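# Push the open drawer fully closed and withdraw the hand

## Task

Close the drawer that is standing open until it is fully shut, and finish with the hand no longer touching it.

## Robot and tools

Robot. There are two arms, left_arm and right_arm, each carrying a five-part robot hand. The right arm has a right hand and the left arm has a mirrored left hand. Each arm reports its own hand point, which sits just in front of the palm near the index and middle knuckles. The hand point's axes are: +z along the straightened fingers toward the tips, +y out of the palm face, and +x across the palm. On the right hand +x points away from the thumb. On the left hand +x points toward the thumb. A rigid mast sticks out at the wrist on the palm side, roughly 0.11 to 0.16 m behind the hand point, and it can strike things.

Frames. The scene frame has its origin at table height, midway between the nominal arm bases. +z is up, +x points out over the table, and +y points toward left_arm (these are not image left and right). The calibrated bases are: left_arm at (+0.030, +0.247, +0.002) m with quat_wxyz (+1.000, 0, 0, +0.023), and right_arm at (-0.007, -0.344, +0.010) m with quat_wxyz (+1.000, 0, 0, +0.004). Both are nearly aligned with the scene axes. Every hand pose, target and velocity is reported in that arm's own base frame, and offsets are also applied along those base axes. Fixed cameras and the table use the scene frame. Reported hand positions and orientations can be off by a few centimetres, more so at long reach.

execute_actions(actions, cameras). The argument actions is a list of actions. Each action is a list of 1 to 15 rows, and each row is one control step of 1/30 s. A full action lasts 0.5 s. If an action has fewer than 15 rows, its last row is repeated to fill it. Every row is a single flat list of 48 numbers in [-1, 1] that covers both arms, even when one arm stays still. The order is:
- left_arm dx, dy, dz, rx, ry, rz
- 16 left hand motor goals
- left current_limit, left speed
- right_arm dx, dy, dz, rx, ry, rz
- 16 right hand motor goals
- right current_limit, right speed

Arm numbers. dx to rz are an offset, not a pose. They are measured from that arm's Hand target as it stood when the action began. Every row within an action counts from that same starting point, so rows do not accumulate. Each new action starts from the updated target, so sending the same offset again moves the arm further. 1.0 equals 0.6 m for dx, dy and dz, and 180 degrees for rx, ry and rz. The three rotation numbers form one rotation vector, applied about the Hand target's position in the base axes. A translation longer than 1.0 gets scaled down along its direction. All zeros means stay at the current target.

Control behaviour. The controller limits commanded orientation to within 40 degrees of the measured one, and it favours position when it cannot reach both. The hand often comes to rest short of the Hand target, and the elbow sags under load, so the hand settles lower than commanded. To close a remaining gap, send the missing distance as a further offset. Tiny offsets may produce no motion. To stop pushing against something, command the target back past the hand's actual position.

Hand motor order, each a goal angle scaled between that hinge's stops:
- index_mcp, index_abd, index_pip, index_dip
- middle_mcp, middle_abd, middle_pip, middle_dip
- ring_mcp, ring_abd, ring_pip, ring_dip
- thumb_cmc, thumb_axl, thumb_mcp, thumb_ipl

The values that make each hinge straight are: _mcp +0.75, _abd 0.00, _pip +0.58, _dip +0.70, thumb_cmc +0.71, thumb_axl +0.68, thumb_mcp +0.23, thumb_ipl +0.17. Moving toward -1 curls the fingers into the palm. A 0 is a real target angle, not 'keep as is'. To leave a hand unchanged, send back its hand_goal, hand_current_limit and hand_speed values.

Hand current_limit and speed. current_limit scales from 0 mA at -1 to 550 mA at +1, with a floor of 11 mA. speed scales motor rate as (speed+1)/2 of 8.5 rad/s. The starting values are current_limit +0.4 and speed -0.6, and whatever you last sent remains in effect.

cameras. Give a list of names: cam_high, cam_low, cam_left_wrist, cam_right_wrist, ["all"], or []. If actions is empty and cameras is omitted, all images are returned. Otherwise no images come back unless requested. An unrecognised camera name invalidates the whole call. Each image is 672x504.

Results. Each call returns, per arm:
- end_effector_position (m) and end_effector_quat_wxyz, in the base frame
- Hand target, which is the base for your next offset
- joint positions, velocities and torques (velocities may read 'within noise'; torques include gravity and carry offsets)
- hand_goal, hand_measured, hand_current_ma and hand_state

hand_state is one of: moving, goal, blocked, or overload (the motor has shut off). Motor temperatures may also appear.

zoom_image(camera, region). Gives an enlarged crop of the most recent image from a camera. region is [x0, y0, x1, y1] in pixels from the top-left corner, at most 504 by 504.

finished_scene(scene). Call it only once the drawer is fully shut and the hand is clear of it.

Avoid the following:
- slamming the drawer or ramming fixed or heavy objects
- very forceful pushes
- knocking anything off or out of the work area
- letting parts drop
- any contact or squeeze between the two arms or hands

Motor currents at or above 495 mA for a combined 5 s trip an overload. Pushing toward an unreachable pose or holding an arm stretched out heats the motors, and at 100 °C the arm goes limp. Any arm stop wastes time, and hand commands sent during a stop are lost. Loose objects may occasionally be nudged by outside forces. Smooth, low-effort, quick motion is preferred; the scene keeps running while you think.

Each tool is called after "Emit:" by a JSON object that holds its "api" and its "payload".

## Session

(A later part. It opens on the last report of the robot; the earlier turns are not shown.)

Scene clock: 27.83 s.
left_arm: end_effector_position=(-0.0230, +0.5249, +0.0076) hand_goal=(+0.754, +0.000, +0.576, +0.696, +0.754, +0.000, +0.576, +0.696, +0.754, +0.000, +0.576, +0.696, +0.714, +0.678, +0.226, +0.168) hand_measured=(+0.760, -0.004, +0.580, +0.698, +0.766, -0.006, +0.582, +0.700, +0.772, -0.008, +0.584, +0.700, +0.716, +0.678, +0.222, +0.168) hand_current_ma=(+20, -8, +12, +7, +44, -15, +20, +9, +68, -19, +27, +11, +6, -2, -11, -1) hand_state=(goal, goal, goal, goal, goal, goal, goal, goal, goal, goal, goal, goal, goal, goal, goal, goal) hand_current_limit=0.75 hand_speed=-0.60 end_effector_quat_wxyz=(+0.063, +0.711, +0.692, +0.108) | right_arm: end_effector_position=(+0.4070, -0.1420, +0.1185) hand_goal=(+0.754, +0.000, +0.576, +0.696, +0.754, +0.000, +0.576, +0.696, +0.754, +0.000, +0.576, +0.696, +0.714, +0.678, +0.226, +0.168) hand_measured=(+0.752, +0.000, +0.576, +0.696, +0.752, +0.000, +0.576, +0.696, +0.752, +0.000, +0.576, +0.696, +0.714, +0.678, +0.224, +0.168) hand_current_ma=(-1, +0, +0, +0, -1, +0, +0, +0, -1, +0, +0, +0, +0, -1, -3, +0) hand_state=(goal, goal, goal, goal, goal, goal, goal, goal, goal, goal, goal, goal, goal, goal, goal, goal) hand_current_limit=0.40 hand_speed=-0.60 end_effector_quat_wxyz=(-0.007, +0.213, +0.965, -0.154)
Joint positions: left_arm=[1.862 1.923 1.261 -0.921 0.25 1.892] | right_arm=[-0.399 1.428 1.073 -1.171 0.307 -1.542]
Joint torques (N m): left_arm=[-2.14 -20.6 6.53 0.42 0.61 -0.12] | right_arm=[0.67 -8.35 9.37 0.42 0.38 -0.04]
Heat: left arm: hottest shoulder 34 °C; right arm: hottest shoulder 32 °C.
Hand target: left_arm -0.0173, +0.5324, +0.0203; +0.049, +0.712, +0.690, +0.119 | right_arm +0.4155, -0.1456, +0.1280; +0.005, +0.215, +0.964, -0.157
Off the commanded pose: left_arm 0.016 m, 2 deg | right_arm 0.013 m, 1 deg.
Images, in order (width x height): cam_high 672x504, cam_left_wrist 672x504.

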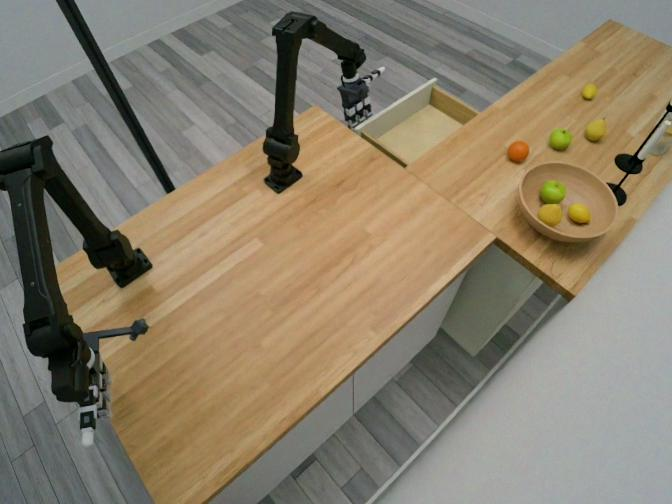

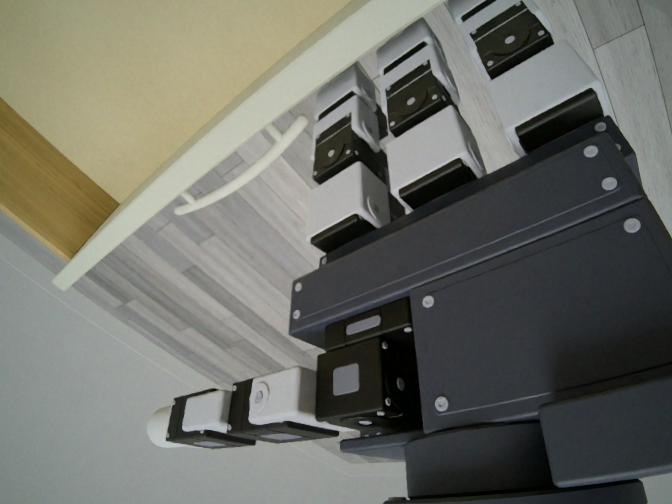

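Emit:
{"api": "execute_actions", "payload": {"actions": [[[0.028,-0.001,0,0,0,0,0.754,0,0.576,0.696,0.754,0,0.576,0.696,0.754,0,0.576,0.696,0.714,0.678,0.226,0.168,0.75,-0.6,0,0,0,0,0,0,0.754,0,0.576,0.696,0.754,0,0.576,0.696,0.754,0,0.576,0.696,0.714,0.678,0.226,0.168,0.4,-0.6],[0.056,-0.002,0,0,0,0,0.754,0,0.576,0.696,0.754,0,0.576,0.696,0.754,0,0.576,0.696,0.714,0.678,0.226,0.168,0.75,-0.6,0,0,0,0,0,0,0.754,0,0.576,0.696,0.754,0,0.576,0.696,0.754,0,0.576,0.696,0.714,0.678,0.226,0.168,0.4,-0.6],[0.083,-0.004,0,0,0,0,0.754,0,0.576,0.696,0.754,0,0.576,0.696,0.754,0,0.576,0.696,0.714,0.678,0.226,0.168,0.75,-0.6,0,0,0,0,0,0,0.754,0,0.576,0.696,0.754,0,0.576,0.696,0.754,0,0.576,0.696,0.714,0.678,0.226,0.168,0.4,-0.6]]], "cameras": ["cam_high", "cam_left_wrist"]}}

Emit:
{"api": "zoom_image", "payload": {"camera": "cam_high", "region": [300, 0, 500, 180]}}

Scene clock: 29.27 s.
left_arm: end_effector_position=(+0.0158, +0.5239, +0.0079) hand_goal=(+0.754, +0.000, +0.576, +0.696, +0.754, +0.000, +0.576, +0.696, +0.754, +0.000, +0.576, +0.696, +0.714, +0.678, +0.226, +0.168) hand_measured=(+0.782, -0.004, +0.596, +0.706, +0.792, -0.006, +0.598, +0.708, +0.802, -0.006, +0.602, +0.710, +0.716, +0.678, +0.222, +0.168) hand_current_ma=(+106, -7, +65, +31, +154, -14, +76, +41, +202, -17, +93, +43, +6, -2, -11, -1) hand_state=(blocked, goal, goal, goal, blocked, goal, blocked, goal, blocked, goal, blocked, goal, goal, goal, goal, goal) hand_current_limit=0.75 hand_speed=-0.60 end_effector_quat_wxyz=(+0.056, +0.706, +0.698, +0.106) | right_arm: end_effector_position=(+0.4070, -0.1420, +0.1185) hand_goal=(+0.754, +0.000, +0.576, +0.696, +0.754, +0.000, +0.576, +0.696, +0.754, +0.000, +0.576, +0.696, +0.714, +0.678, +0.226, +0.168) hand_measured=(+0.752, +0.000, +0.576, +0.696, +0.752, +0.000, +0.576, +0.696, +0.752, +0.000, +0.576, +0.696, +0.714, +0.678, +0.224, +0.168) hand_current_ma=(-1, +0, +0, +0, -1, +0, +0, +0, -1, +0, +0, +0, +0, -1, -3, +0) hand_state=(goal, goal, goal, goal, goal, goal, goal, goal, goal, goal, goal, goal, goal, goal, goal, goal) hand_current_limit=0.40 hand_speed=-0.60 end_effector_quat_wxyz=(-0.007, +0.213, +0.965, -0.154)
Joint positions: left_arm=[1.785 1.886 1.207 -0.873 0.239 1.795] | right_arm=[-0.399 1.428 1.073 -1.171 0.307 -1.542]
Joint torques (N m): left_arm=[-1.55 -19.96 6.64 0.53 0.94 -0.06] | right_arm=[0.67 -8.41 9.42 0.32 0.38 -0.08]
Heat: left arm: hottest shoulder 34 °C; right arm: hottest shoulder 32 °C.
Hand target: left_arm +0.0326, +0.5299, +0.0202; +0.050, +0.713, +0.690, +0.119 | right_arm +0.4155, -0.1456, +0.1280; +0.005, +0.215, +0.964, -0.157
Off the commanded pose: left_arm 0.022 m, 2 deg | right_arm 0.013 m, 1 deg.
Images, in order (width x height): cam_high 672x504, cam_left_wrist 672x504.

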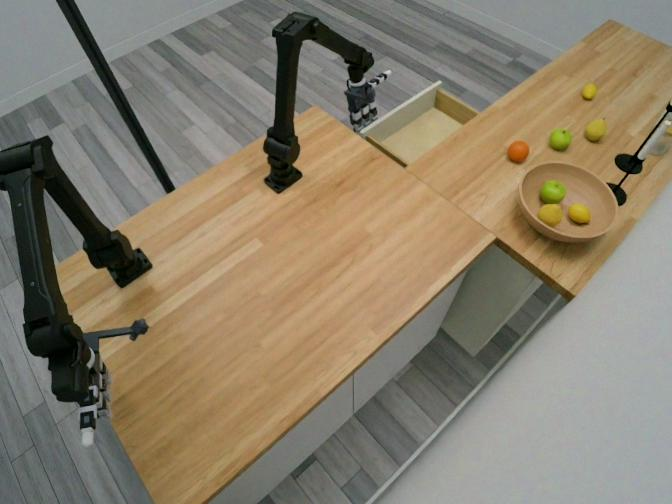

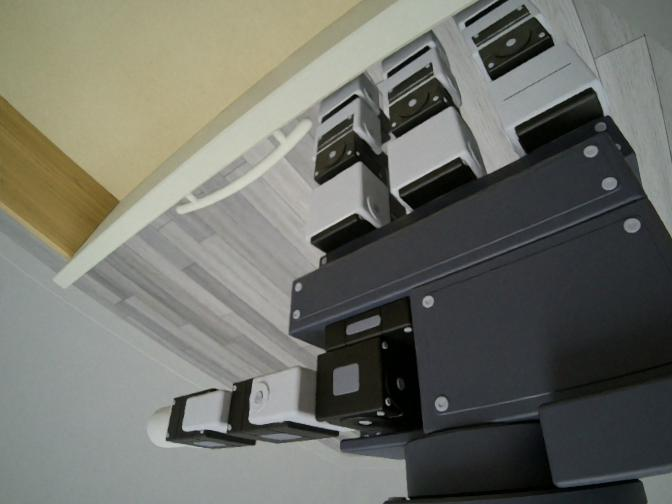

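Scaled by 2.520 from the camera's 672x504 image, which has a finer 960x720 frame.

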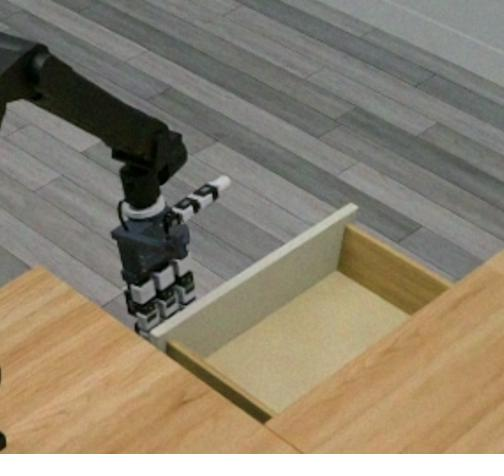

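Emit:
{"api": "execute_actions", "payload": {"actions": [[[0.028,-0.001,0,0,0,0,0.754,0,0.576,0.696,0.754,0,0.576,0.696,0.754,0,0.576,0.696,0.714,0.678,0.226,0.168,0.75,-0.6,0,0,0,0,0,0,0.754,0,0.576,0.696,0.754,0,0.576,0.696,0.754,0,0.576,0.696,0.714,0.678,0.226,0.168,0.4,-0.6],[0.056,-0.002,0,0,0,0,0.754,0,0.576,0.696,0.754,0,0.576,0.696,0.754,0,0.576,0.696,0.714,0.678,0.226,0.168,0.75,-0.6,0,0,0,0,0,0,0.754,0,0.576,0.696,0.754,0,0.576,0.696,0.754,0,0.576,0.696,0.714,0.678,0.226,0.168,0.4,-0.6],[0.08,-0.003,0,0,0,0,0.754,0,0.576,0.696,0.754,0,0.576,0.696,0.754,0,0.576,0.696,0.714,0.678,0.226,0.168,0.75,-0.6,0,0,0,0,0,0,0.754,0,0.576,0.696,0.754,0,0.576,0.696,0.754,0,0.576,0.696,0.714,0.678,0.226,0.168,0.4,-0.6],[0.1,-0.0045,0,0,0,0,0.754,0,0.576,0.696,0.754,0,0.576,0.696,0.754,0,0.576,0.696,0.714,0.678,0.226,0.168,0.75,-0.6,0,0,0,0,0,0,0.754,0,0.576,0.696,0.754,0,0.576,0.696,0.754,0,0.576,0.696,0.714,0.678,0.226,0.168,0.4,-0.6]],[[0.028,-0.001,0,0,0,0,0.754,0,0.576,0.696,0.754,0,0.576,0.696,0.754,0,0.576,0.696,0.714,0.678,0.226,0.168,0.75,-0.6,0,0,0,0,0,0,0.754,0,0.576,0.696,0.754,0,0.576,0.696,0.754,0,0.576,0.696,0.714,0.678,0.226,0.168,0.4,-0.6],[0.056,-0.002,0,0,0,0,0.754,0,0.576,0.696,0.754,0,0.576,0.696,0.754,0,0.576,0.696,0.714,0.678,0.226,0.168,0.75,-0.6,0,0,0,0,0,0,0.754,0,0.576,0.696,0.754,0,0.576,0.696,0.754,0,0.576,0.696,0.714,0.678,0.226,0.168,0.4,-0.6],[0.08,-0.003,0,0,0,0,0.754,0,0.576,0.696,0.754,0,0.576,0.696,0.754,0,0.576,0.696,0.714,0.678,0.226,0.168,0.75,-0.6,0,0,0,0,0,0,0.754,0,0.576,0.696,0.754,0,0.576,0.696,0.754,0,0.576,0.696,0.714,0.678,0.226,0.168,0.4,-0.6],[0.1,-0.0045,0,0,0,0,0.754,0,0.576,0.696,0.754,0,0.576,0.696,0.754,0,0.576,0.696,0.714,0.678,0.226,0.168,0.75,-0.6,0,0,0,0,0,0,0.754,0,0.576,0.696,0.754,0,0.576,0.696,0.754,0,0.576,0.696,0.714,0.678,0.226,0.168,0.4,-0.6]]], "cameras": ["cam_high", "cam_left_wrist"]}}

Emit:
{"api": "zoom_image", "payload": {"camera": "cam_high", "region": [300, 0, 500, 180]}}

Scene clock: 31.50 s.
left_arm: end_effector_position=(+0.1455, +0.5177, +0.0107) hand_goal=(+0.754, +0.000, +0.576, +0.696, +0.754, +0.000, +0.576, +0.696, +0.754, +0.000, +0.576, +0.696, +0.714, +0.678, +0.226, +0.168) hand_measured=(+0.758, -0.002, +0.580, +0.700, +0.760, -0.004, +0.580, +0.700, +0.764, -0.004, +0.582, +0.700, +0.716, +0.678, +0.222, +0.168) hand_current_ma=(+13, -6, +10, +8, +16, -9, +9, +8, +36, -11, +18, +13, +6, -2, -11, -1) hand_state=(goal, goal, goal, goal, goal, goal, goal, goal, goal, goal, goal, goal, goal, goal, goal, goal) hand_current_limit=0.75 hand_speed=-0.60 end_effector_quat_wxyz=(+0.059, +0.711, +0.692, +0.107) | right_arm: end_effector_position=(+0.4070, -0.1420, +0.1185) hand_goal=(+0.754, +0.000, +0.576, +0.696, +0.754, +0.000, +0.576, +0.696, +0.754, +0.000, +0.576, +0.696, +0.714, +0.678, +0.226, +0.168) hand_measured=(+0.752, +0.000, +0.576, +0.696, +0.752, +0.000, +0.576, +0.696, +0.752, +0.000, +0.576, +0.696, +0.714, +0.678, +0.224, +0.168) hand_current_ma=(-1, +0, +0, +0, -1, +0, +0, +0, -1, +0, +0, +0, +0, -1, -3, +0) hand_state=(goal, goal, goal, goal, goal, goal, goal, goal, goal, goal, goal, goal, goal, goal, goal, goal) hand_current_limit=0.40 hand_speed=-0.60 end_effector_quat_wxyz=(-0.007, +0.213, +0.965, -0.154)
Joint positions: left_arm=[1.527 1.843 1.145 -0.796 0.234 1.545] | right_arm=[-0.399 1.428 1.073 -1.171 0.307 -1.542]
Joint torques (N m): left_arm=[-1.26 -18.84 6.99 0.72 0.34 -0.06] | right_arm=[0.15 -8.7 9.59 0.5 0.4 -0.04]
Heat: left arm: hottest shoulder 34 °C; right arm: hottest shoulder 32 °C.
Hand target: left_arm +0.1526, +0.5246, +0.0204; +0.049, +0.713, +0.690, +0.119 | right_arm +0.4155, -0.1456, +0.1280; +0.005, +0.215, +0.964, -0.157
Off the commanded pose: left_arm 0.014 m, 2 deg | right_arm 0.013 m, 1 deg.
Images, in order (width x height): cam_high 672x504, cam_left_wrist 672x504.

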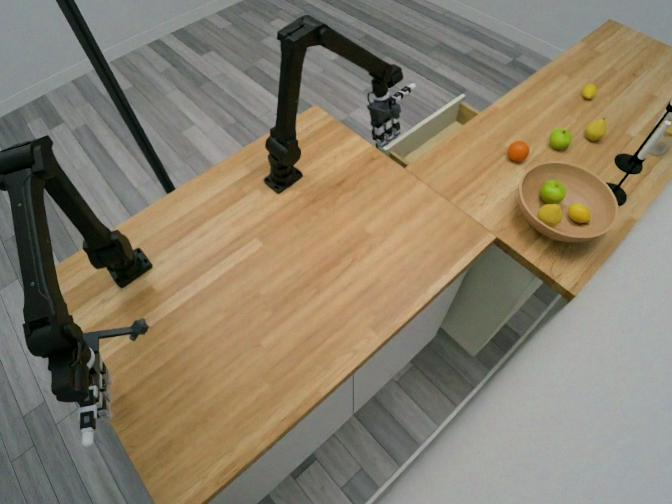

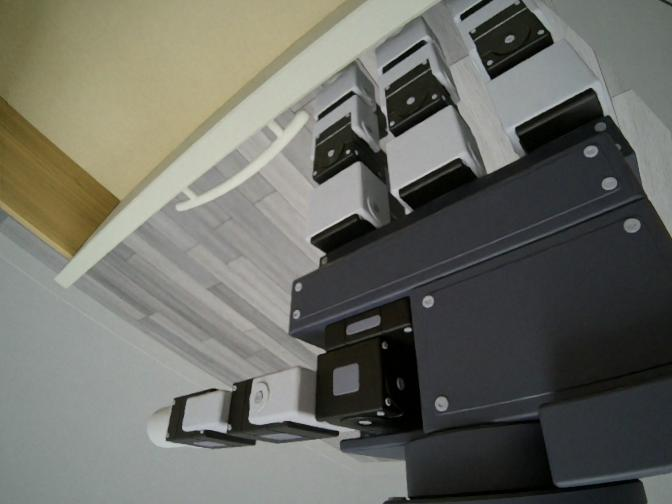

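Scaled by 2.520 from the camera's 672x504 image, which has a finer 960x720 frame.

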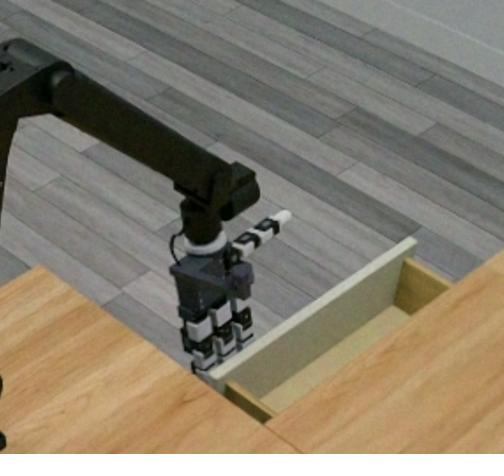

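Emit:
{"api": "execute_actions", "payload": {"actions": [[[0.028,-0.001,0,0,0,0,0.754,0,0.576,0.696,0.754,0,0.576,0.696,0.754,0,0.576,0.696,0.714,0.678,0.226,0.168,0.75,-0.6,0,0,0,0,0,0,0.754,0,0.576,0.696,0.754,0,0.576,0.696,0.754,0,0.576,0.696,0.714,0.678,0.226,0.168,0.4,-0.6],[0.056,-0.002,0,0,0,0,0.754,0,0.576,0.696,0.754,0,0.576,0.696,0.754,0,0.576,0.696,0.714,0.678,0.226,0.168,0.75,-0.6,0,0,0,0,0,0,0.754,0,0.576,0.696,0.754,0,0.576,0.696,0.754,0,0.576,0.696,0.714,0.678,0.226,0.168,0.4,-0.6],[0.08,-0.003,0,0,0,0,0.754,0,0.576,0.696,0.754,0,0.576,0.696,0.754,0,0.576,0.696,0.714,0.678,0.226,0.168,0.75,-0.6,0,0,0,0,0,0,0.754,0,0.576,0.696,0.754,0,0.576,0.696,0.754,0,0.576,0.696,0.714,0.678,0.226,0.168,0.4,-0.6],[0.1,-0.0045,0,0,0,0,0.754,0,0.576,0.696,0.754,0,0.576,0.696,0.754,0,0.576,0.696,0.714,0.678,0.226,0.168,0.75,-0.6,0,0,0,0,0,0,0.754,0,0.576,0.696,0.754,0,0.576,0.696,0.754,0,0.576,0.696,0.714,0.678,0.226,0.168,0.4,-0.6]],[[0.028,-0.001,0,0,0,0,0.754,0,0.576,0.696,0.754,0,0.576,0.696,0.754,0,0.576,0.696,0.714,0.678,0.226,0.168,0.75,-0.6,0,0,0,0,0,0,0.754,0,0.576,0.696,0.754,0,0.576,0.696,0.754,0,0.576,0.696,0.714,0.678,0.226,0.168,0.4,-0.6],[0.056,-0.002,0,0,0,0,0.754,0,0.576,0.696,0.754,0,0.576,0.696,0.754,0,0.576,0.696,0.714,0.678,0.226,0.168,0.75,-0.6,0,0,0,0,0,0,0.754,0,0.576,0.696,0.754,0,0.576,0.696,0.754,0,0.576,0.696,0.714,0.678,0.226,0.168,0.4,-0.6],[0.083,-0.004,0,0,0,0,0.754,0,0.576,0.696,0.754,0,0.576,0.696,0.754,0,0.576,0.696,0.714,0.678,0.226,0.168,0.75,-0.6,0,0,0,0,0,0,0.754,0,0.576,0.696,0.754,0,0.576,0.696,0.754,0,0.576,0.696,0.714,0.678,0.226,0.168,0.4,-0.6]]], "cameras": ["cam_high", "cam_left_wrist"]}}

Emit:
{"api": "zoom_image", "payload": {"camera": "cam_high", "region": [320, 20, 520, 200]}}

Scene clock: 33.80 s.
left_arm: end_effector_position=(+0.2471, +0.5062, +0.0100) hand_goal=(+0.754, +0.000, +0.576, +0.696, +0.754, +0.000, +0.576, +0.696, +0.754, +0.000, +0.576, +0.696, +0.714, +0.678, +0.226, +0.168) hand_measured=(+0.762, +0.004, +0.582, +0.700, +0.770, +0.008, +0.586, +0.702, +0.778, +0.010, +0.588, +0.704, +0.716, +0.678, +0.222, +0.168) hand_current_ma=(+26, +12, +18, +12, +57, +20, +29, +19, +89, +24, +41, +26, +6, -2, -11, -1) hand_state=(goal, goal, goal, goal, goal, goal, goal, goal, blocked, goal, goal, goal, goal, goal, goal, goal) hand_current_limit=0.75 hand_speed=-0.60 end_effector_quat_wxyz=(+0.054, +0.709, +0.695, +0.103) | right_arm: end_effector_position=(+0.4070, -0.1420, +0.1185) hand_goal=(+0.754, +0.000, +0.576, +0.696, +0.754, +0.000, +0.576, +0.696, +0.754, +0.000, +0.576, +0.696, +0.714, +0.678, +0.226, +0.168) hand_measured=(+0.752, +0.000, +0.576, +0.696, +0.752, +0.000, +0.576, +0.696, +0.752, +0.000, +0.576, +0.696, +0.714, +0.678, +0.224, +0.168) hand_current_ma=(-1, +0, +0, +0, -1, +0, +0, +0, -1, +0, +0, +0, +0, -1, -3, +0) hand_state=(goal, goal, goal, goal, goal, goal, goal, goal, goal, goal, goal, goal, goal, goal, goal, goal) hand_current_limit=0.40 hand_speed=-0.60 end_effector_quat_wxyz=(-0.007, +0.213, +0.965, -0.154)
Joint positions: left_arm=[1.313 1.842 1.145 -0.75 0.199 1.32] | right_arm=[-0.399 1.428 1.073 -1.171 0.307 -1.542]
Joint torques (N m): left_arm=[-1.96 -16.73 10.09 0.5 0.5 -0.07] | right_arm=[1.08 -8.76 9.47 0.36 0.42 -0.04]
Heat: left arm: hottest shoulder 34 °C; right arm: hottest shoulder 32 °C.
Hand target: left_arm +0.2624, +0.5194, +0.0202; +0.050, +0.713, +0.690, +0.119 | right_arm +0.4155, -0.1456, +0.1280; +0.005, +0.215, +0.964, -0.157
Off the commanded pose: left_arm 0.023 m, 2 deg | right_arm 0.013 m, 1 deg.
Images, in order (width x height): cam_high 672x504, cam_left_wrist 672x504.

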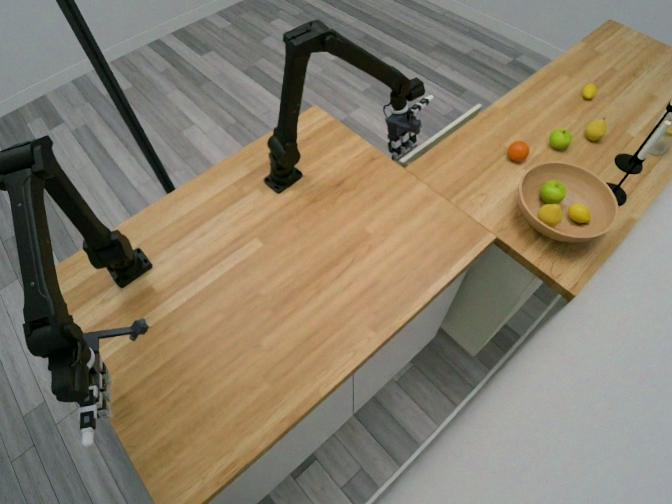

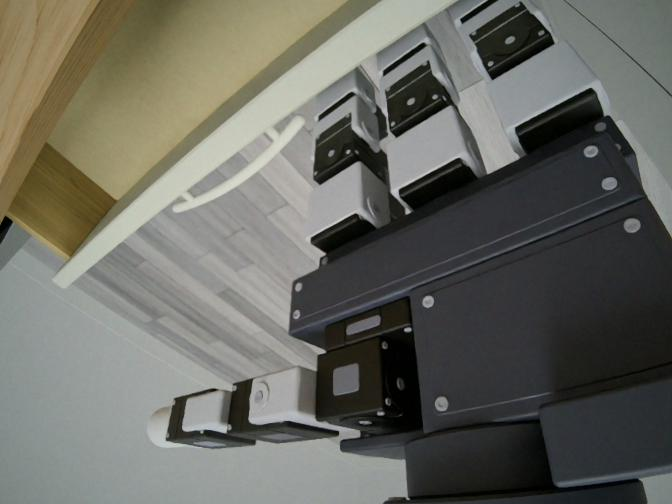

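Scaled by 2.520 from the camera's 672x504 image, which has a finer 960x720 frame.

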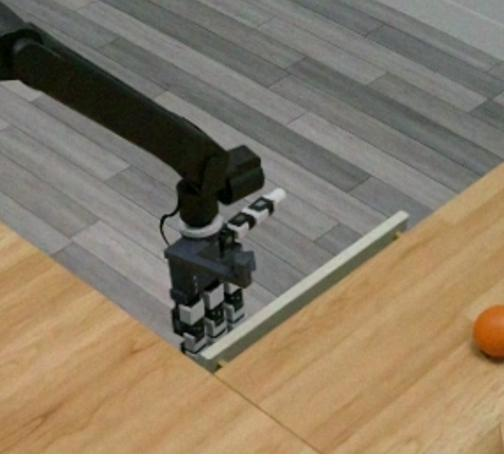

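Emit:
{"api": "execute_actions", "payload": {"actions": [[[0.028,-0.001,0,0,0,0,0.754,0,0.576,0.696,0.754,0,0.576,0.696,0.754,0,0.576,0.696,0.714,0.678,0.226,0.168,0.75,-0.6,0,0,0,0,0,0,0.754,0,0.576,0.696,0.754,0,0.576,0.696,0.754,0,0.576,0.696,0.714,0.678,0.226,0.168,0.4,-0.6],[0.056,-0.002,0,0,0,0,0.754,0,0.576,0.696,0.754,0,0.576,0.696,0.754,0,0.576,0.696,0.714,0.678,0.226,0.168,0.75,-0.6,0,0,0,0,0,0,0.754,0,0.576,0.696,0.754,0,0.576,0.696,0.754,0,0.576,0.696,0.714,0.678,0.226,0.168,0.4,-0.6],[0.083,-0.004,0,0,0,0,0.754,0,0.576,0.696,0.754,0,0.576,0.696,0.754,0,0.576,0.696,0.714,0.678,0.226,0.168,0.75,-0.6,0,0,0,0,0,0,0.754,0,0.576,0.696,0.754,0,0.576,0.696,0.754,0,0.576,0.696,0.714,0.678,0.226,0.168,0.4,-0.6]]], "cameras": ["cam_high", "cam_left_wrist"]}}

Emit:
{"api": "zoom_image", "payload": {"camera": "cam_high", "region": [320, 20, 520, 200]}}

Scene clock: 35.20 s.
left_arm: end_effector_position=(+0.2897, +0.5047, +0.0090) hand_goal=(+0.754, +0.000, +0.576, +0.696, +0.754, +0.000, +0.576, +0.696, +0.754, +0.000, +0.576, +0.696, +0.714, +0.678, +0.226, +0.168) hand_measured=(+0.770, +0.000, +0.588, +0.704, +0.782, +0.002, +0.592, +0.706, +0.790, +0.004, +0.596, +0.708, +0.716, +0.678, +0.222, +0.168) hand_current_ma=(+61, +1, +39, +22, +104, +6, +51, +30, +145, +12, +66, +39, +6, -2, -11, -1) hand_state=(goal, goal, goal, goal, blocked, goal, goal, goal, blocked, goal, goal, goal, goal, goal, goal, goal) hand_current_limit=0.75 hand_speed=-0.60 end_effector_quat_wxyz=(+0.051, +0.707, +0.699, +0.099) | right_arm: end_effector_position=(+0.4070, -0.1420, +0.1185) hand_goal=(+0.754, +0.000, +0.576, +0.696, +0.754, +0.000, +0.576, +0.696, +0.754, +0.000, +0.576, +0.696, +0.714, +0.678, +0.226, +0.168) hand_measured=(+0.752, +0.000, +0.576, +0.696, +0.752, +0.000, +0.576, +0.696, +0.752, +0.000, +0.576, +0.696, +0.714, +0.678, +0.224, +0.168) hand_current_ma=(-1, +0, +0, +0, -1, +0, +0, +0, -1, +0, +0, +0, +0, -1, -3, +0) hand_state=(goal, goal, goal, goal, goal, goal, goal, goal, goal, goal, goal, goal, goal, goal, goal, goal) hand_current_limit=0.40 hand_speed=-0.60 end_effector_quat_wxyz=(-0.007, +0.213, +0.965, -0.154)
Joint positions: left_arm=[1.227 1.862 1.177 -0.749 0.178 1.226] | right_arm=[-0.399 1.428 1.073 -1.171 0.307 -1.542]
Joint torques (N m): left_arm=[-3.31 -17.32 10.35 0.62 0.73 -0.06] | right_arm=[1.2 -8.53 9.47 0.57 0.39 -0.04]
Heat: left arm: hottest shoulder 34 °C; right arm: hottest shoulder 32 °C.
Hand target: left_arm +0.3122, +0.5171, +0.0203; +0.049, +0.712, +0.690, +0.119 | right_arm +0.4155, -0.1456, +0.1280; +0.005, +0.215, +0.964, -0.157
Off the commanded pose: left_arm 0.028 m, 3 deg | right_arm 0.013 m, 1 deg.
Images, in order (width x height): cam_high 672x504, cam_left_wrist 672x504.

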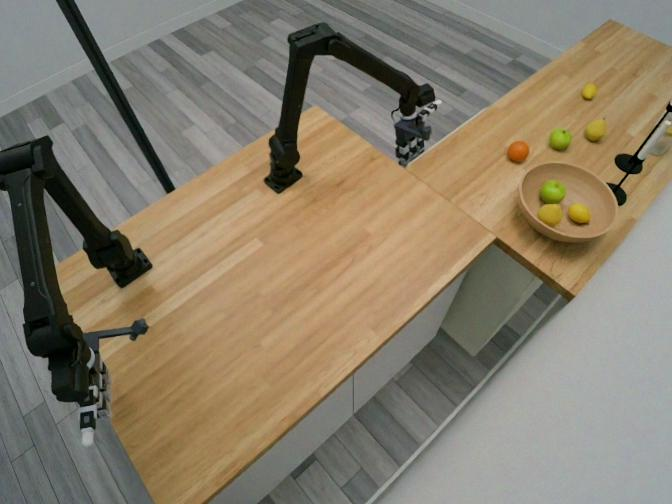

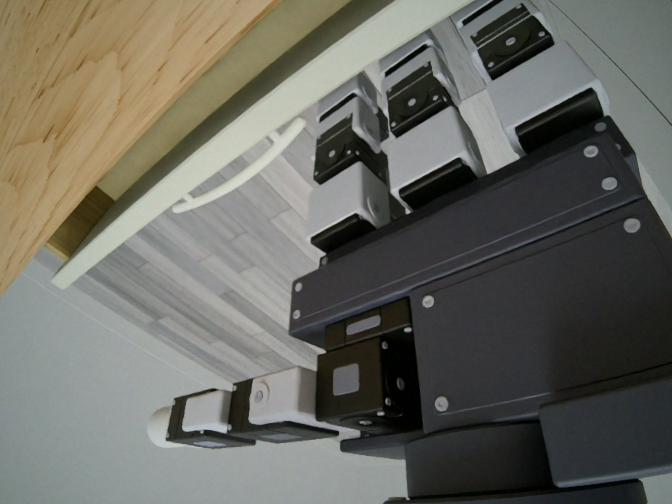

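Scaled by 2.520 from the camera's 672x504 image, which has a finer 960x720 frame.

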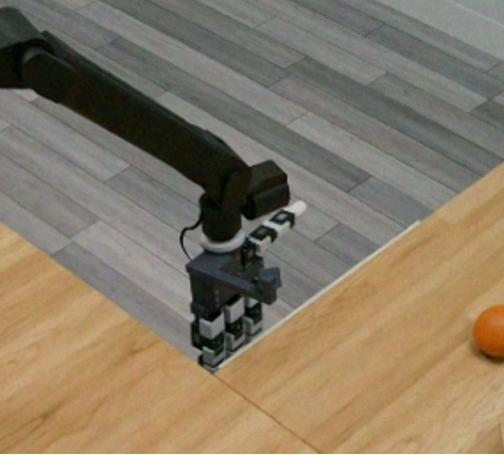

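Emit:
{"api": "execute_actions", "payload": {"actions": [[[0.025,-0.001,0,0,0,0,0.754,0,0.576,0.696,0.754,0,0.576,0.696,0.754,0,0.576,0.696,0.714,0.678,0.226,0.168,0.75,-0.6,0,0,0,0,0,0,0.754,0,0.576,0.696,0.754,0,0.576,0.696,0.754,0,0.576,0.696,0.714,0.678,0.226,0.168,0.4,-0.6],[0.045,-0.002,0,0,0,0,0.754,0,0.576,0.696,0.754,0,0.576,0.696,0.754,0,0.576,0.696,0.714,0.678,0.226,0.168,0.75,-0.6,0,0,0,0,0,0,0.754,0,0.576,0.696,0.754,0,0.576,0.696,0.754,0,0.576,0.696,0.714,0.678,0.226,0.168,0.4,-0.6],[0.058,-0.003,0,0,0,0,0.754,0,0.576,0.696,0.754,0,0.576,0.696,0.754,0,0.576,0.696,0.714,0.678,0.226,0.168,0.75,-0.6,0,0,0,0,0,0,0.754,0,0.576,0.696,0.754,0,0.576,0.696,0.754,0,0.576,0.696,0.714,0.678,0.226,0.168,0.4,-0.6]]], "cameras": ["cam_left_wrist"]}}

Scene clock: 36.60 s.
left_arm: end_effector_position=(+0.3219, +0.5041, +0.0071) hand_goal=(+0.754, +0.000, +0.576, +0.696, +0.754, +0.000, +0.576, +0.696, +0.754, +0.000, +0.576, +0.696, +0.714, +0.678, +0.226, +0.168) hand_measured=(+0.774, +0.000, +0.590, +0.702, +0.786, +0.000, +0.594, +0.706, +0.796, +0.002, +0.598, +0.708, +0.716, +0.678, +0.222, +0.168) hand_current_ma=(+78, +1, +49, +21, +124, +1, +60, +30, +167, +2, +77, +39, +6, -2, -11, -1) hand_state=(blocked, goal, goal, goal, blocked, goal, goal, goal, blocked, goal, blocked, goal, goal, goal, goal, goal) hand_current_limit=0.75 hand_speed=-0.60 end_effector_quat_wxyz=(+0.049, +0.706, +0.699, +0.098) | right_arm: end_effector_position=(+0.4070, -0.1420, +0.1185) hand_goal=(+0.754, +0.000, +0.576, +0.696, +0.754, +0.000, +0.576, +0.696, +0.754, +0.000, +0.576, +0.696, +0.714, +0.678, +0.226, +0.168) hand_measured=(+0.752, +0.000, +0.576, +0.696, +0.752, +0.000, +0.576, +0.696, +0.752, +0.000, +0.576, +0.696, +0.714, +0.678, +0.224, +0.168) hand_current_ma=(-1, +0, +0, +0, -1, +0, +0, +0, -1, +0, +0, +0, +0, -1, -3, +0) hand_state=(goal, goal, goal, goal, goal, goal, goal, goal, goal, goal, goal, goal, goal, goal, goal, goal) hand_current_limit=0.40 hand_speed=-0.60 end_effector_quat_wxyz=(-0.007, +0.213, +0.965, -0.154)
Joint positions: left_arm=[1.165 1.886 1.211 -0.749 0.165 1.163] | right_arm=[-0.399 1.428 1.073 -1.171 0.307 -1.542]
Joint torques (N m): left_arm=[-3.19 -18.08 10.88 0.44 0.71 -0.06] | right_arm=[1.26 -8.29 9.43 0.47 0.41 -0.03]
Motor temperatures (°C): left_arm=[30 34 34 30 32 30] | right_arm=[30 32 33 29 28 31]
Heat: left arm: hottest shoulder 34 °C; right arm: hottest elbow 33 °C.
Hand target: left_arm +0.3468, +0.5154, +0.0202; +0.049, +0.712, +0.690, +0.119 | right_arm +0.4155, -0.1456, +0.1280; +0.005, +0.215, +0.964, -0.157
Off the commanded pose: left_arm 0.031 m, 3 deg | right_arm 0.013 m, 1 deg.
Images, in order (width x height): cam_left_wrist 672x504.

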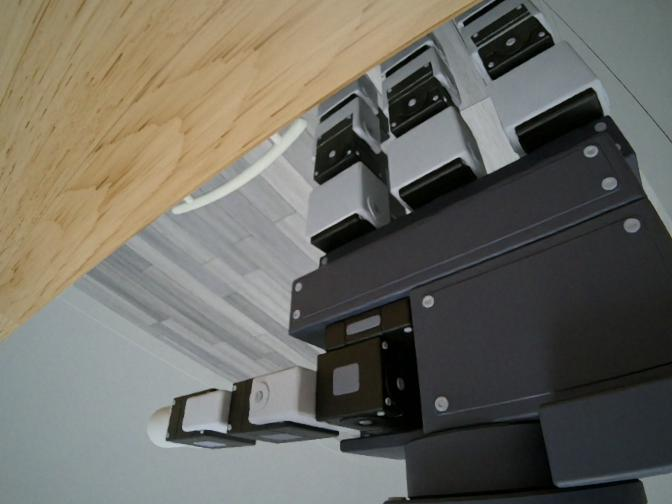

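Emit:
{"api": "execute_actions", "payload": {"actions": [[[0.015,-0.001,0,0,0,0,0.754,0,0.576,0.696,0.754,0,0.576,0.696,0.754,0,0.576,0.696,0.714,0.678,0.226,0.168,0.75,-0.6,0,0,0,0,0,0,0.754,0,0.576,0.696,0.754,0,0.576,0.696,0.754,0,0.576,0.696,0.714,0.678,0.226,0.168,0.4,-0.6],[0.03,-0.0015,0,0,0,0,0.754,0,0.576,0.696,0.754,0,0.576,0.696,0.754,0,0.576,0.696,0.714,0.678,0.226,0.168,0.75,-0.6,0,0,0,0,0,0,0.754,0,0.576,0.696,0.754,0,0.576,0.696,0.754,0,0.576,0.696,0.714,0.678,0.226,0.168,0.4,-0.6]]], "cameras": ["cam_left_wrist"]}}

Scene clock: 37.77 s.
left_arm: end_effector_position=(+0.3356, +0.5044, +0.0060) hand_goal=(+0.754, +0.000, +0.576, +0.696, +0.754, +0.000, +0.576, +0.696, +0.754, +0.000, +0.576, +0.696, +0.714, +0.678, +0.226, +0.168) hand_measured=(+0.774, +0.000, +0.590, +0.702, +0.786, +0.000, +0.594, +0.706, +0.798, +0.000, +0.598, +0.708, +0.716, +0.678, +0.222, +0.168) hand_current_ma=(+76, +0, +48, +21, +126, -2, +59, +30, +177, -2, +77, +39, +6, -2, -11, -1) hand_state=(blocked, goal, goal, goal, blocked, goal, goal, goal, blocked, goal, blocked, goal, goal, goal, goal, goal) hand_current_limit=0.75 hand_speed=-0.60 end_effector_quat_wxyz=(+0.047, +0.705, +0.701, +0.097) | right_arm: end_effector_position=(+0.4070, -0.1420, +0.1185) hand_goal=(+0.754, +0.000, +0.576, +0.696, +0.754, +0.000, +0.576, +0.696, +0.754, +0.000, +0.576, +0.696, +0.714, +0.678, +0.226, +0.168) hand_measured=(+0.752, +0.000, +0.576, +0.696, +0.752, +0.000, +0.576, +0.696, +0.752, +0.000, +0.576, +0.696, +0.714, +0.678, +0.224, +0.168) hand_current_ma=(-1, +0, +0, +0, -1, +0, +0, +0, -1, +0, +0, +0, +0, -1, -3, +0) hand_state=(goal, goal, goal, goal, goal, goal, goal, goal, goal, goal, goal, goal, goal, goal, goal, goal) hand_current_limit=0.40 hand_speed=-0.60 end_effector_quat_wxyz=(-0.007, +0.213, +0.965, -0.154)
Joint positions: left_arm=[1.14 1.899 1.228 -0.75 0.157 1.133] | right_arm=[-0.399 1.428 1.073 -1.171 0.307 -1.542]
Joint torques (N m): left_arm=[-3.25 -17.73 11.51 0.7 0.77 -0.08] | right_arm=[0.62 -8.82 9.35 0.34 0.36 -0.09]
Heat: left arm: hottest shoulder 34 °C; right arm: hottest elbow 33 °C.
Hand target: left_arm +0.3651, +0.5144, +0.0204; +0.050, +0.712, +0.690, +0.119 | right_arm +0.4155, -0.1456, +0.1280; +0.005, +0.215, +0.964, -0.157
Off the commanded pose: left_arm 0.034 m, 3 deg | right_arm 0.013 m, 1 deg.
Images, in order (width x height): cam_left_wrist 672x504.

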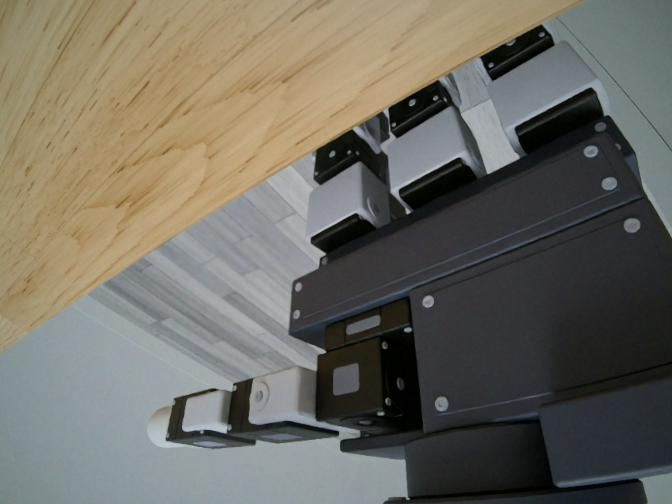

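Emit:
{"api": "execute_actions", "payload": {"actions": [[[0.015,-0.001,0,0,0,0,0.754,0,0.576,0.696,0.754,0,0.576,0.696,0.754,0,0.576,0.696,0.714,0.678,0.226,0.168,0.75,-0.6,0,0,0,0,0,0,0.754,0,0.576,0.696,0.754,0,0.576,0.696,0.754,0,0.576,0.696,0.714,0.678,0.226,0.168,0.4,-0.6],[0.03,-0.0015,0,0,0,0,0.754,0,0.576,0.696,0.754,0,0.576,0.696,0.754,0,0.576,0.696,0.714,0.678,0.226,0.168,0.75,-0.6,0,0,0,0,0,0,0.754,0,0.576,0.696,0.754,0,0.576,0.696,0.754,0,0.576,0.696,0.714,0.678,0.226,0.168,0.4,-0.6]]], "cameras": ["cam_left_wrist","cam_high"]}}

Emit:
{"api": "zoom_image", "payload": {"camera": "cam_high", "region": [340, 40, 520, 200]}}

Scene clock: 38.90 s.
left_arm: end_effector_position=(+0.3536, +0.5039, +0.0052) hand_goal=(+0.754, +0.000, +0.576, +0.696, +0.754, +0.000, +0.576, +0.696, +0.754, +0.000, +0.576, +0.696, +0.714, +0.678, +0.226, +0.168) hand_measured=(+0.774, +0.000, +0.590, +0.702, +0.788, -0.002, +0.594, +0.706, +0.798, -0.002, +0.598, +0.708, +0.716, +0.678, +0.222, +0.168) hand_current_ma=(+78, +0, +48, +21, +133, -3, +59, +30, +183, -4, +77, +39, +6, -2, -11, -1) hand_state=(blocked, goal, goal, goal, blocked, goal, goal, goal, blocked, goal, blocked, goal, goal, goal, goal, goal) hand_current_limit=0.75 hand_speed=-0.60 end_effector_quat_wxyz=(+0.048, +0.705, +0.701, +0.096) | right_arm: end_effector_position=(+0.4070, -0.1420, +0.1185) hand_goal=(+0.754, +0.000, +0.576, +0.696, +0.754, +0.000, +0.576, +0.696, +0.754, +0.000, +0.576, +0.696, +0.714, +0.678, +0.226, +0.168) hand_measured=(+0.752, +0.000, +0.576, +0.696, +0.752, +0.000, +0.576, +0.696, +0.752, +0.000, +0.576, +0.696, +0.714, +0.678, +0.224, +0.168) hand_current_ma=(-1, +0, +0, +0, -1, +0, +0, +0, -1, +0, +0, +0, +0, -1, -3, +0) hand_state=(goal, goal, goal, goal, goal, goal, goal, goal, goal, goal, goal, goal, goal, goal, goal, goal) hand_current_limit=0.40 hand_speed=-0.60 end_effector_quat_wxyz=(-0.007, +0.213, +0.965, -0.154)
Joint positions: left_arm=[1.108 1.915 1.253 -0.756 0.151 1.101] | right_arm=[-0.399 1.428 1.073 -1.171 0.307 -1.542]
Joint torques (N m): left_arm=[-2.67 -18.14 11.47 0.62 0.78 -0.11] | right_arm=[0.5 -8.64 9.43 0.43 0.43 -0.04]
Heat: left arm: hottest shoulder 34 °C; right arm: hottest elbow 33 °C.
Hand target: left_arm +0.3829, +0.5135, +0.0203; +0.049, +0.712, +0.690, +0.119 | right_arm +0.4155, -0.1456, +0.1280; +0.005, +0.215, +0.964, -0.157
Off the commanded pose: left_arm 0.035 m, 3 deg | right_arm 0.013 m, 1 deg.
Images, in order (width x height): cam_high 672x504, cam_left_wrist 672x504.

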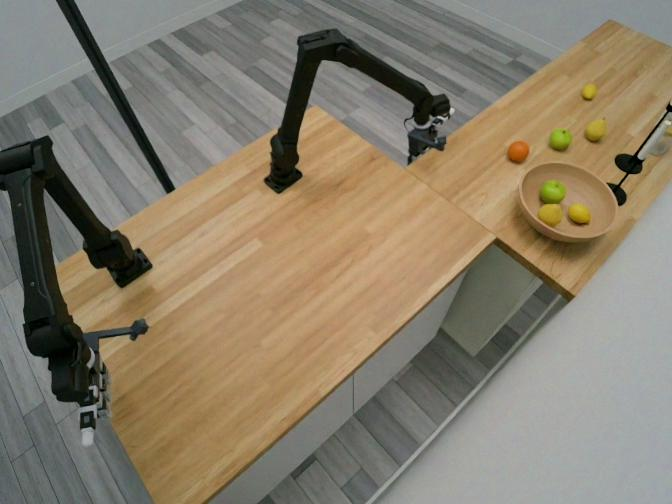

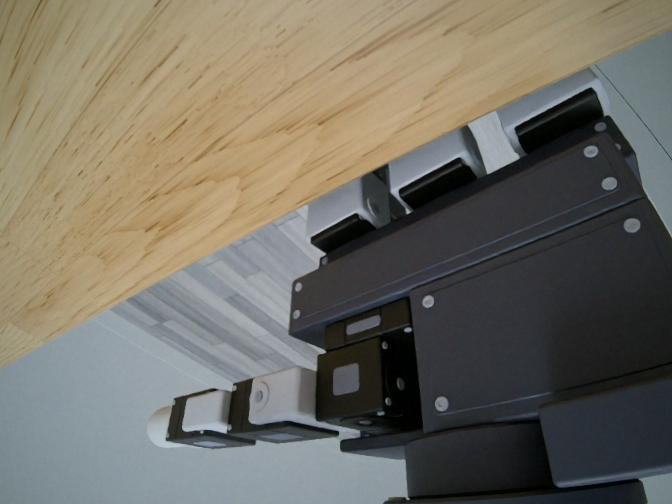

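Scaled by 2.800 from the camera's 672x504 image, which has a finer 960x720 frame.

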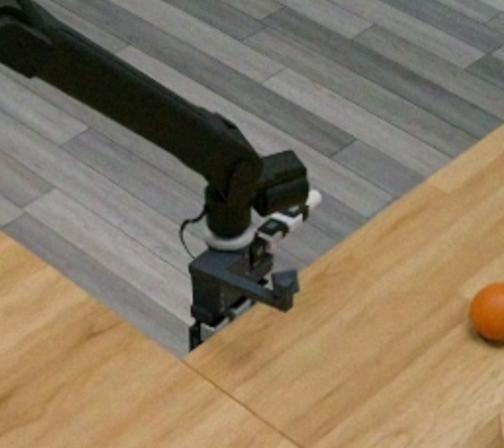

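Emit:
{"api": "execute_actions", "payload": {"actions": [[[0.015,-0.001,0,0,0,0,0.754,0,0.576,0.696,0.754,0,0.576,0.696,0.754,0,0.576,0.696,0.714,0.678,0.226,0.168,0.75,-0.6,0,0,0,0,0,0,0.754,0,0.576,0.696,0.754,0,0.576,0.696,0.754,0,0.576,0.696,0.714,0.678,0.226,0.168,0.4,-0.6],[0.025,-0.0015,0,0,0,0,0.754,0,0.576,0.696,0.754,0,0.576,0.696,0.754,0,0.576,0.696,0.714,0.678,0.226,0.168,0.75,-0.6,0,0,0,0,0,0,0.754,0,0.576,0.696,0.754,0,0.576,0.696,0.754,0,0.576,0.696,0.714,0.678,0.226,0.168,0.4,-0.6]]], "cameras": ["cam_left_wrist"]}}

Scene clock: 40.07 s.
left_arm: end_effector_position=(+0.3561, +0.5052, +0.0013) hand_goal=(+0.754, +0.000, +0.576, +0.696, +0.754, +0.000, +0.576, +0.696, +0.754, +0.000, +0.576, +0.696, +0.714, +0.678, +0.226, +0.168) hand_measured=(+0.774, +0.000, +0.590, +0.702, +0.788, -0.002, +0.594, +0.706, +0.798, -0.002, +0.596, +0.708, +0.716, +0.678, +0.222, +0.168) hand_current_ma=(+78, -1, +48, +21, +131, -3, +59, +30, +183, -5, +70, +38, +6, -2, -11, -1) hand_state=(blocked, goal, goal, goal, blocked, goal, goal, goal, blocked, goal, blocked, goal, goal, goal, goal, goal) hand_current_limit=0.75 hand_speed=-0.60 end_effector_quat_wxyz=(+0.044, +0.705, +0.702, +0.092) | right_arm: end_effector_position=(+0.4070, -0.1420, +0.1185) hand_goal=(+0.754, +0.000, +0.576, +0.696, +0.754, +0.000, +0.576, +0.696, +0.754, +0.000, +0.576, +0.696, +0.714, +0.678, +0.226, +0.168) hand_measured=(+0.752, +0.000, +0.576, +0.696, +0.752, +0.000, +0.576, +0.696, +0.752, +0.000, +0.576, +0.696, +0.714, +0.678, +0.224, +0.168) hand_current_ma=(-1, +0, +0, +0, -1, +0, +0, +0, -1, +0, +0, +0, +0, -1, -3, +0) hand_state=(goal, goal, goal, goal, goal, goal, goal, goal, goal, goal, goal, goal, goal, goal, goal, goal) hand_current_limit=0.40 hand_speed=-0.60 end_effector_quat_wxyz=(-0.007, +0.213, +0.965, -0.154)
Joint positions: left_arm=[1.102 1.926 1.262 -0.759 0.142 1.095] | right_arm=[-0.399 1.428 1.073 -1.171 0.307 -1.542]
Joint torques (N m): left_arm=[-5.36 -18.67 12.21 0.44 0.95 -0.21] | right_arm=[0.67 -8.12 9.58 0.54 0.4 -0.04]
Heat: left arm: hottest shoulder 35 °C; right arm: hottest elbow 33 °C.
Hand target: left_arm +0.3979, +0.5126, +0.0203; +0.049, +0.713, +0.690, +0.119 | right_arm +0.4155, -0.1456, +0.1280; +0.005, +0.215, +0.964, -0.157
Off the commanded pose: left_arm 0.047 m, 4 deg | right_arm 0.013 m, 1 deg.
Images, in order (width x height): cam_left_wrist 672x504.

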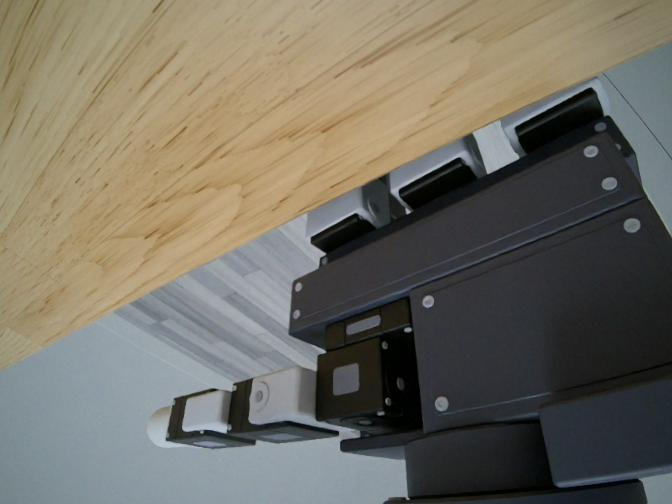

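Emit:
{"api": "execute_actions", "payload": {"actions": [[[0.015,-0.0005,0.008,0,0,0,0.754,0,0.576,0.696,0.754,0,0.576,0.696,0.754,0,0.576,0.696,0.714,0.678,0.226,0.168,0.75,-0.6,0,0,0,0,0,0,0.754,0,0.576,0.696,0.754,0,0.576,0.696,0.754,0,0.576,0.696,0.714,0.678,0.226,0.168,0.4,-0.6]]], "cameras": ["cam_left_wrist", "cam_high"]}}

Emit:
{"api": "zoom_image", "payload": {"camera": "cam_left_wrist", "region": [200, 50, 672, 300]}}

Emit:
{"api": "zoom_image", "payload": {"camera": "cam_high", "region": [380, 80, 480, 180]}}

Scene clock: 41.33 s.
left_arm: end_effector_position=(+0.3572, +0.5053, +0.0006) hand_goal=(+0.754, +0.000, +0.576, +0.696, +0.754, +0.000, +0.576, +0.696, +0.754, +0.000, +0.576, +0.696, +0.714, +0.678, +0.226, +0.168) hand_measured=(+0.772, +0.000, +0.588, +0.702, +0.782, +0.002, +0.592, +0.706, +0.798, +0.000, +0.588, +0.704, +0.716, +0.678, +0.222, +0.168) hand_current_ma=(+63, +0, +41, +21, +111, +3, +55, +30, +183, +1, +38, +25, +6, -2, -11, -1) hand_state=(goal, goal, goal, goal, blocked, goal, goal, goal, blocked, goal, goal, goal, goal, goal, goal, goal) hand_current_limit=0.75 hand_speed=-0.60 end_effector_quat_wxyz=(+0.042, +0.706, +0.702, +0.087) | right_arm: end_effector_position=(+0.4070, -0.1420, +0.1185) hand_goal=(+0.754, +0.000, +0.576, +0.696, +0.754, +0.000, +0.576, +0.696, +0.754, +0.000, +0.576, +0.696, +0.714, +0.678, +0.226, +0.168) hand_measured=(+0.752, +0.000, +0.576, +0.696, +0.752, +0.000, +0.576, +0.696, +0.752, +0.000, +0.576, +0.696, +0.714, +0.678, +0.224, +0.168) hand_current_ma=(-1, +0, +0, +0, -1, +0, +0, +0, -1, +0, +0, +0, +0, -1, -3, +0) hand_state=(goal, goal, goal, goal, goal, goal, goal, goal, goal, goal, goal, goal, goal, goal, goal, goal) hand_current_limit=0.40 hand_speed=-0.60 end_effector_quat_wxyz=(-0.007, +0.213, +0.965, -0.154)
Joint positions: left_arm=[1.098 1.93 1.272 -0.773 0.134 1.094] | right_arm=[-0.399 1.428 1.073 -1.171 0.307 -1.542]
Joint torques (N m): left_arm=[-4.72 -19.31 13 0.7 1.2 -0.38] | right_arm=[1.2 -8.76 9.57 0.4 0.39 -0.04]
Heat: left arm: hottest shoulder 35 °C; right arm: hottest elbow 33 °C.
Hand target: left_arm +0.4070, +0.5124, +0.0251; +0.049, +0.712, +0.690, +0.119 | right_arm +0.4155, -0.1456, +0.1280; +0.005, +0.215, +0.964, -0.157
Off the commanded pose: left_arm 0.056 m, 4 deg | right_arm 0.013 m, 1 deg.
Images, in order (width x height): cam_high 672x504, cam_left_wrist 672x504.

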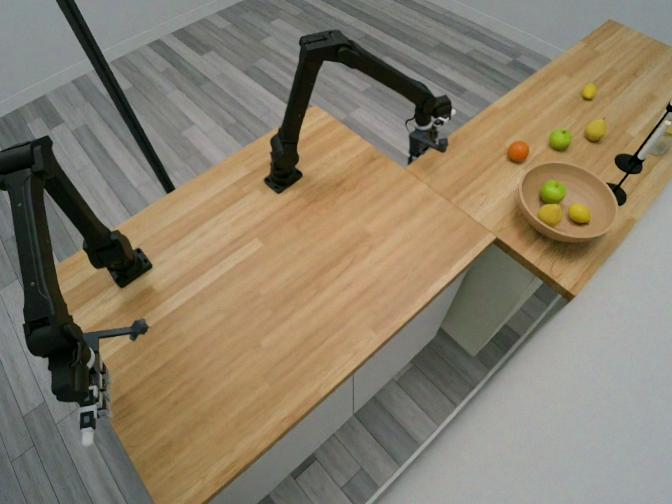

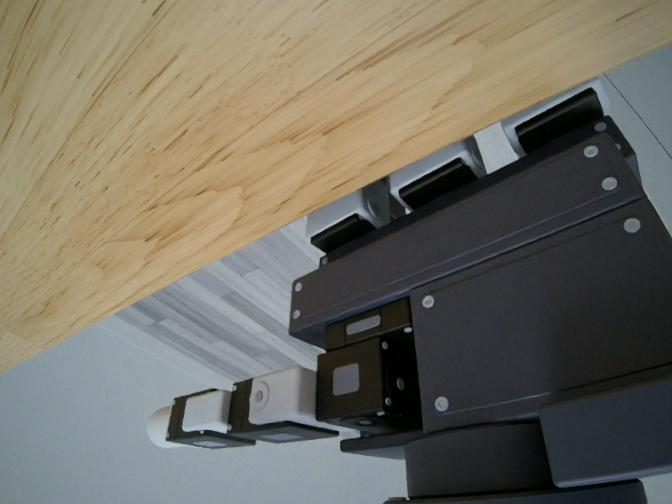

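Scaled by 1.068 from the camera's 672x504 image, which has a finer 960x720 frame.

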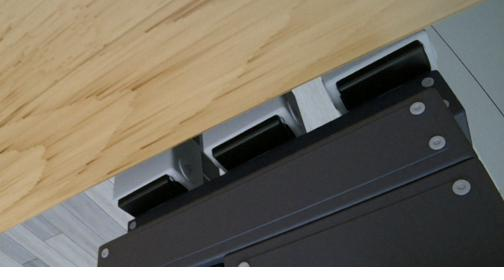

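Scaled by 5.040 from the camera's 672x504 image, which has a finer 960x720 frame.

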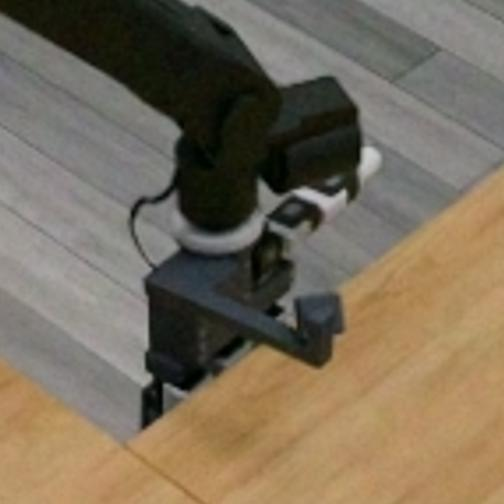

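Emit:
{"api": "execute_actions", "payload": {"actions": [[[-0.04,0.001,0,0,0,0,0.754,0,0.576,0.696,0.754,0,0.576,0.696,0.754,0,0.576,0.696,0.714,0.678,0.226,0.168,0.75,-0.6,0,0,0,0,0,0,0.754,0,0.576,0.696,0.754,0,0.576,0.696,0.754,0,0.576,0.696,0.714,0.678,0.226,0.168,0.4,-0.6],[-0.08,0.002,-0.005,0,0,0,0.754,0,0.576,0.696,0.754,0,0.576,0.696,0.754,0,0.576,0.696,0.714,0.678,0.226,0.168,0.75,-0.6,0,0,0,0,0,0,0.754,0,0.576,0.696,0.754,0,0.576,0.696,0.754,0,0.576,0.696,0.714,0.678,0.226,0.168,0.4,-0.6],[-0.133,0.004,-0.008,0,0,0,0.754,0,0.576,0.696,0.754,0,0.576,0.696,0.754,0,0.576,0.696,0.714,0.678,0.226,0.168,0.75,-0.6,0,0,0,0,0,0,0.754,0,0.576,0.696,0.754,0,0.576,0.696,0.754,0,0.576,0.696,0.714,0.678,0.226,0.168,0.4,-0.6]],[[0,0,0,0,0,0,0.45,0,0.576,0.696,0.45,0,0.576,0.696,0.45,0,0.576,0.696,0.714,0.678,0.226,0.168,0.75,-0.8,0,0,0,0,0,0,0.754,0,0.576,0.696,0.754,0,0.576,0.696,0.754,0,0.576,0.696,0.714,0.678,0.226,0.168,0.4,-0.6]]], "cameras": ["cam_left_wrist"]}}

Scene clock: 43.13 s.
left_arm: end_effector_position=(+0.3142, +0.5082, -0.0041) hand_goal=(+0.450, +0.000, +0.576, +0.696, +0.450, +0.000, +0.576, +0.696, +0.450, +0.000, +0.576, +0.696, +0.714, +0.678, +0.226, +0.168) hand_measured=(+0.510, +0.000, +0.592, +0.704, +0.524, +0.002, +0.592, +0.704, +0.538, +0.002, +0.594, +0.706, +0.716, +0.678, +0.222, +0.168) hand_current_ma=(+258, +2, +57, +22, +329, +5, +57, +26, +394, +3, +64, +31, +6, -2, -11, -1) hand_state=(blocked, goal, goal, goal, blocked, goal, goal, goal, blocked, goal, goal, goal, goal, goal, goal, goal) hand_current_limit=0.75 hand_speed=-0.80 end_effector_quat_wxyz=(+0.048, +0.707, +0.700, +0.090) | right_arm: end_effector_position=(+0.4070, -0.1420, +0.1185) hand_goal=(+0.754, +0.000, +0.576, +0.696, +0.754, +0.000, +0.576, +0.696, +0.754, +0.000, +0.576, +0.696, +0.714, +0.678, +0.226, +0.168) hand_measured=(+0.752, +0.000, +0.576, +0.696, +0.752, +0.000, +0.576, +0.696, +0.752, +0.000, +0.576, +0.696, +0.714, +0.678, +0.224, +0.168) hand_current_ma=(-1, +0, +0, +0, -1, +0, +0, +0, -1, +0, +0, +0, +0, -1, -3, +0) hand_state=(goal, goal, goal, goal, goal, goal, goal, goal, goal, goal, goal, goal, goal, goal, goal, goal) hand_current_limit=0.40 hand_speed=-0.60 end_effector_quat_wxyz=(-0.007, +0.213, +0.965, -0.154)
Joint positions: left_arm=[1.18 1.911 1.22 -0.751 0.158 1.18] | right_arm=[-0.399 1.428 1.073 -1.171 0.307 -1.542]
Joint torques (N m): left_arm=[-0.44 -21.6 7.99 0.79 1.17 0.05] | right_arm=[0.85 -8.64 9.57 0.49 0.41 -0.06]
Heat: left arm: hottest shoulder 35 °C; right arm: hottest elbow 33 °C.
Hand target: left_arm +0.3271, +0.5146, +0.0202; +0.049, +0.712, +0.690, +0.119 | right_arm +0.4155, -0.1456, +0.1280; +0.005, +0.215, +0.964, -0.157
Off the commanded pose: left_arm 0.028 m, 4 deg | right_arm 0.013 m, 1 deg.
Images, in order (width x height): cam_left_wrist 672x504.

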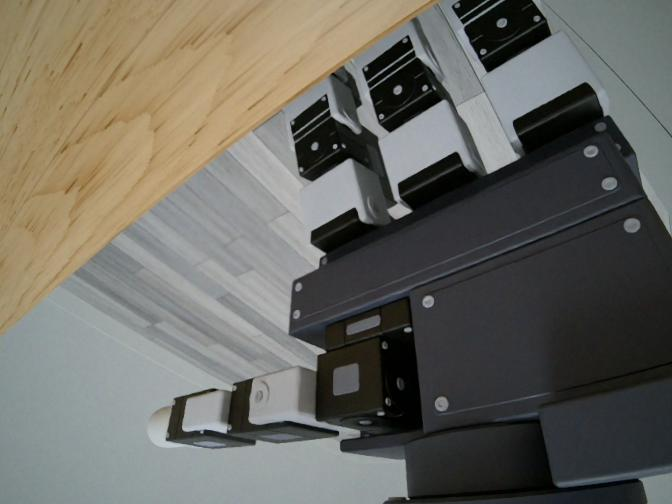

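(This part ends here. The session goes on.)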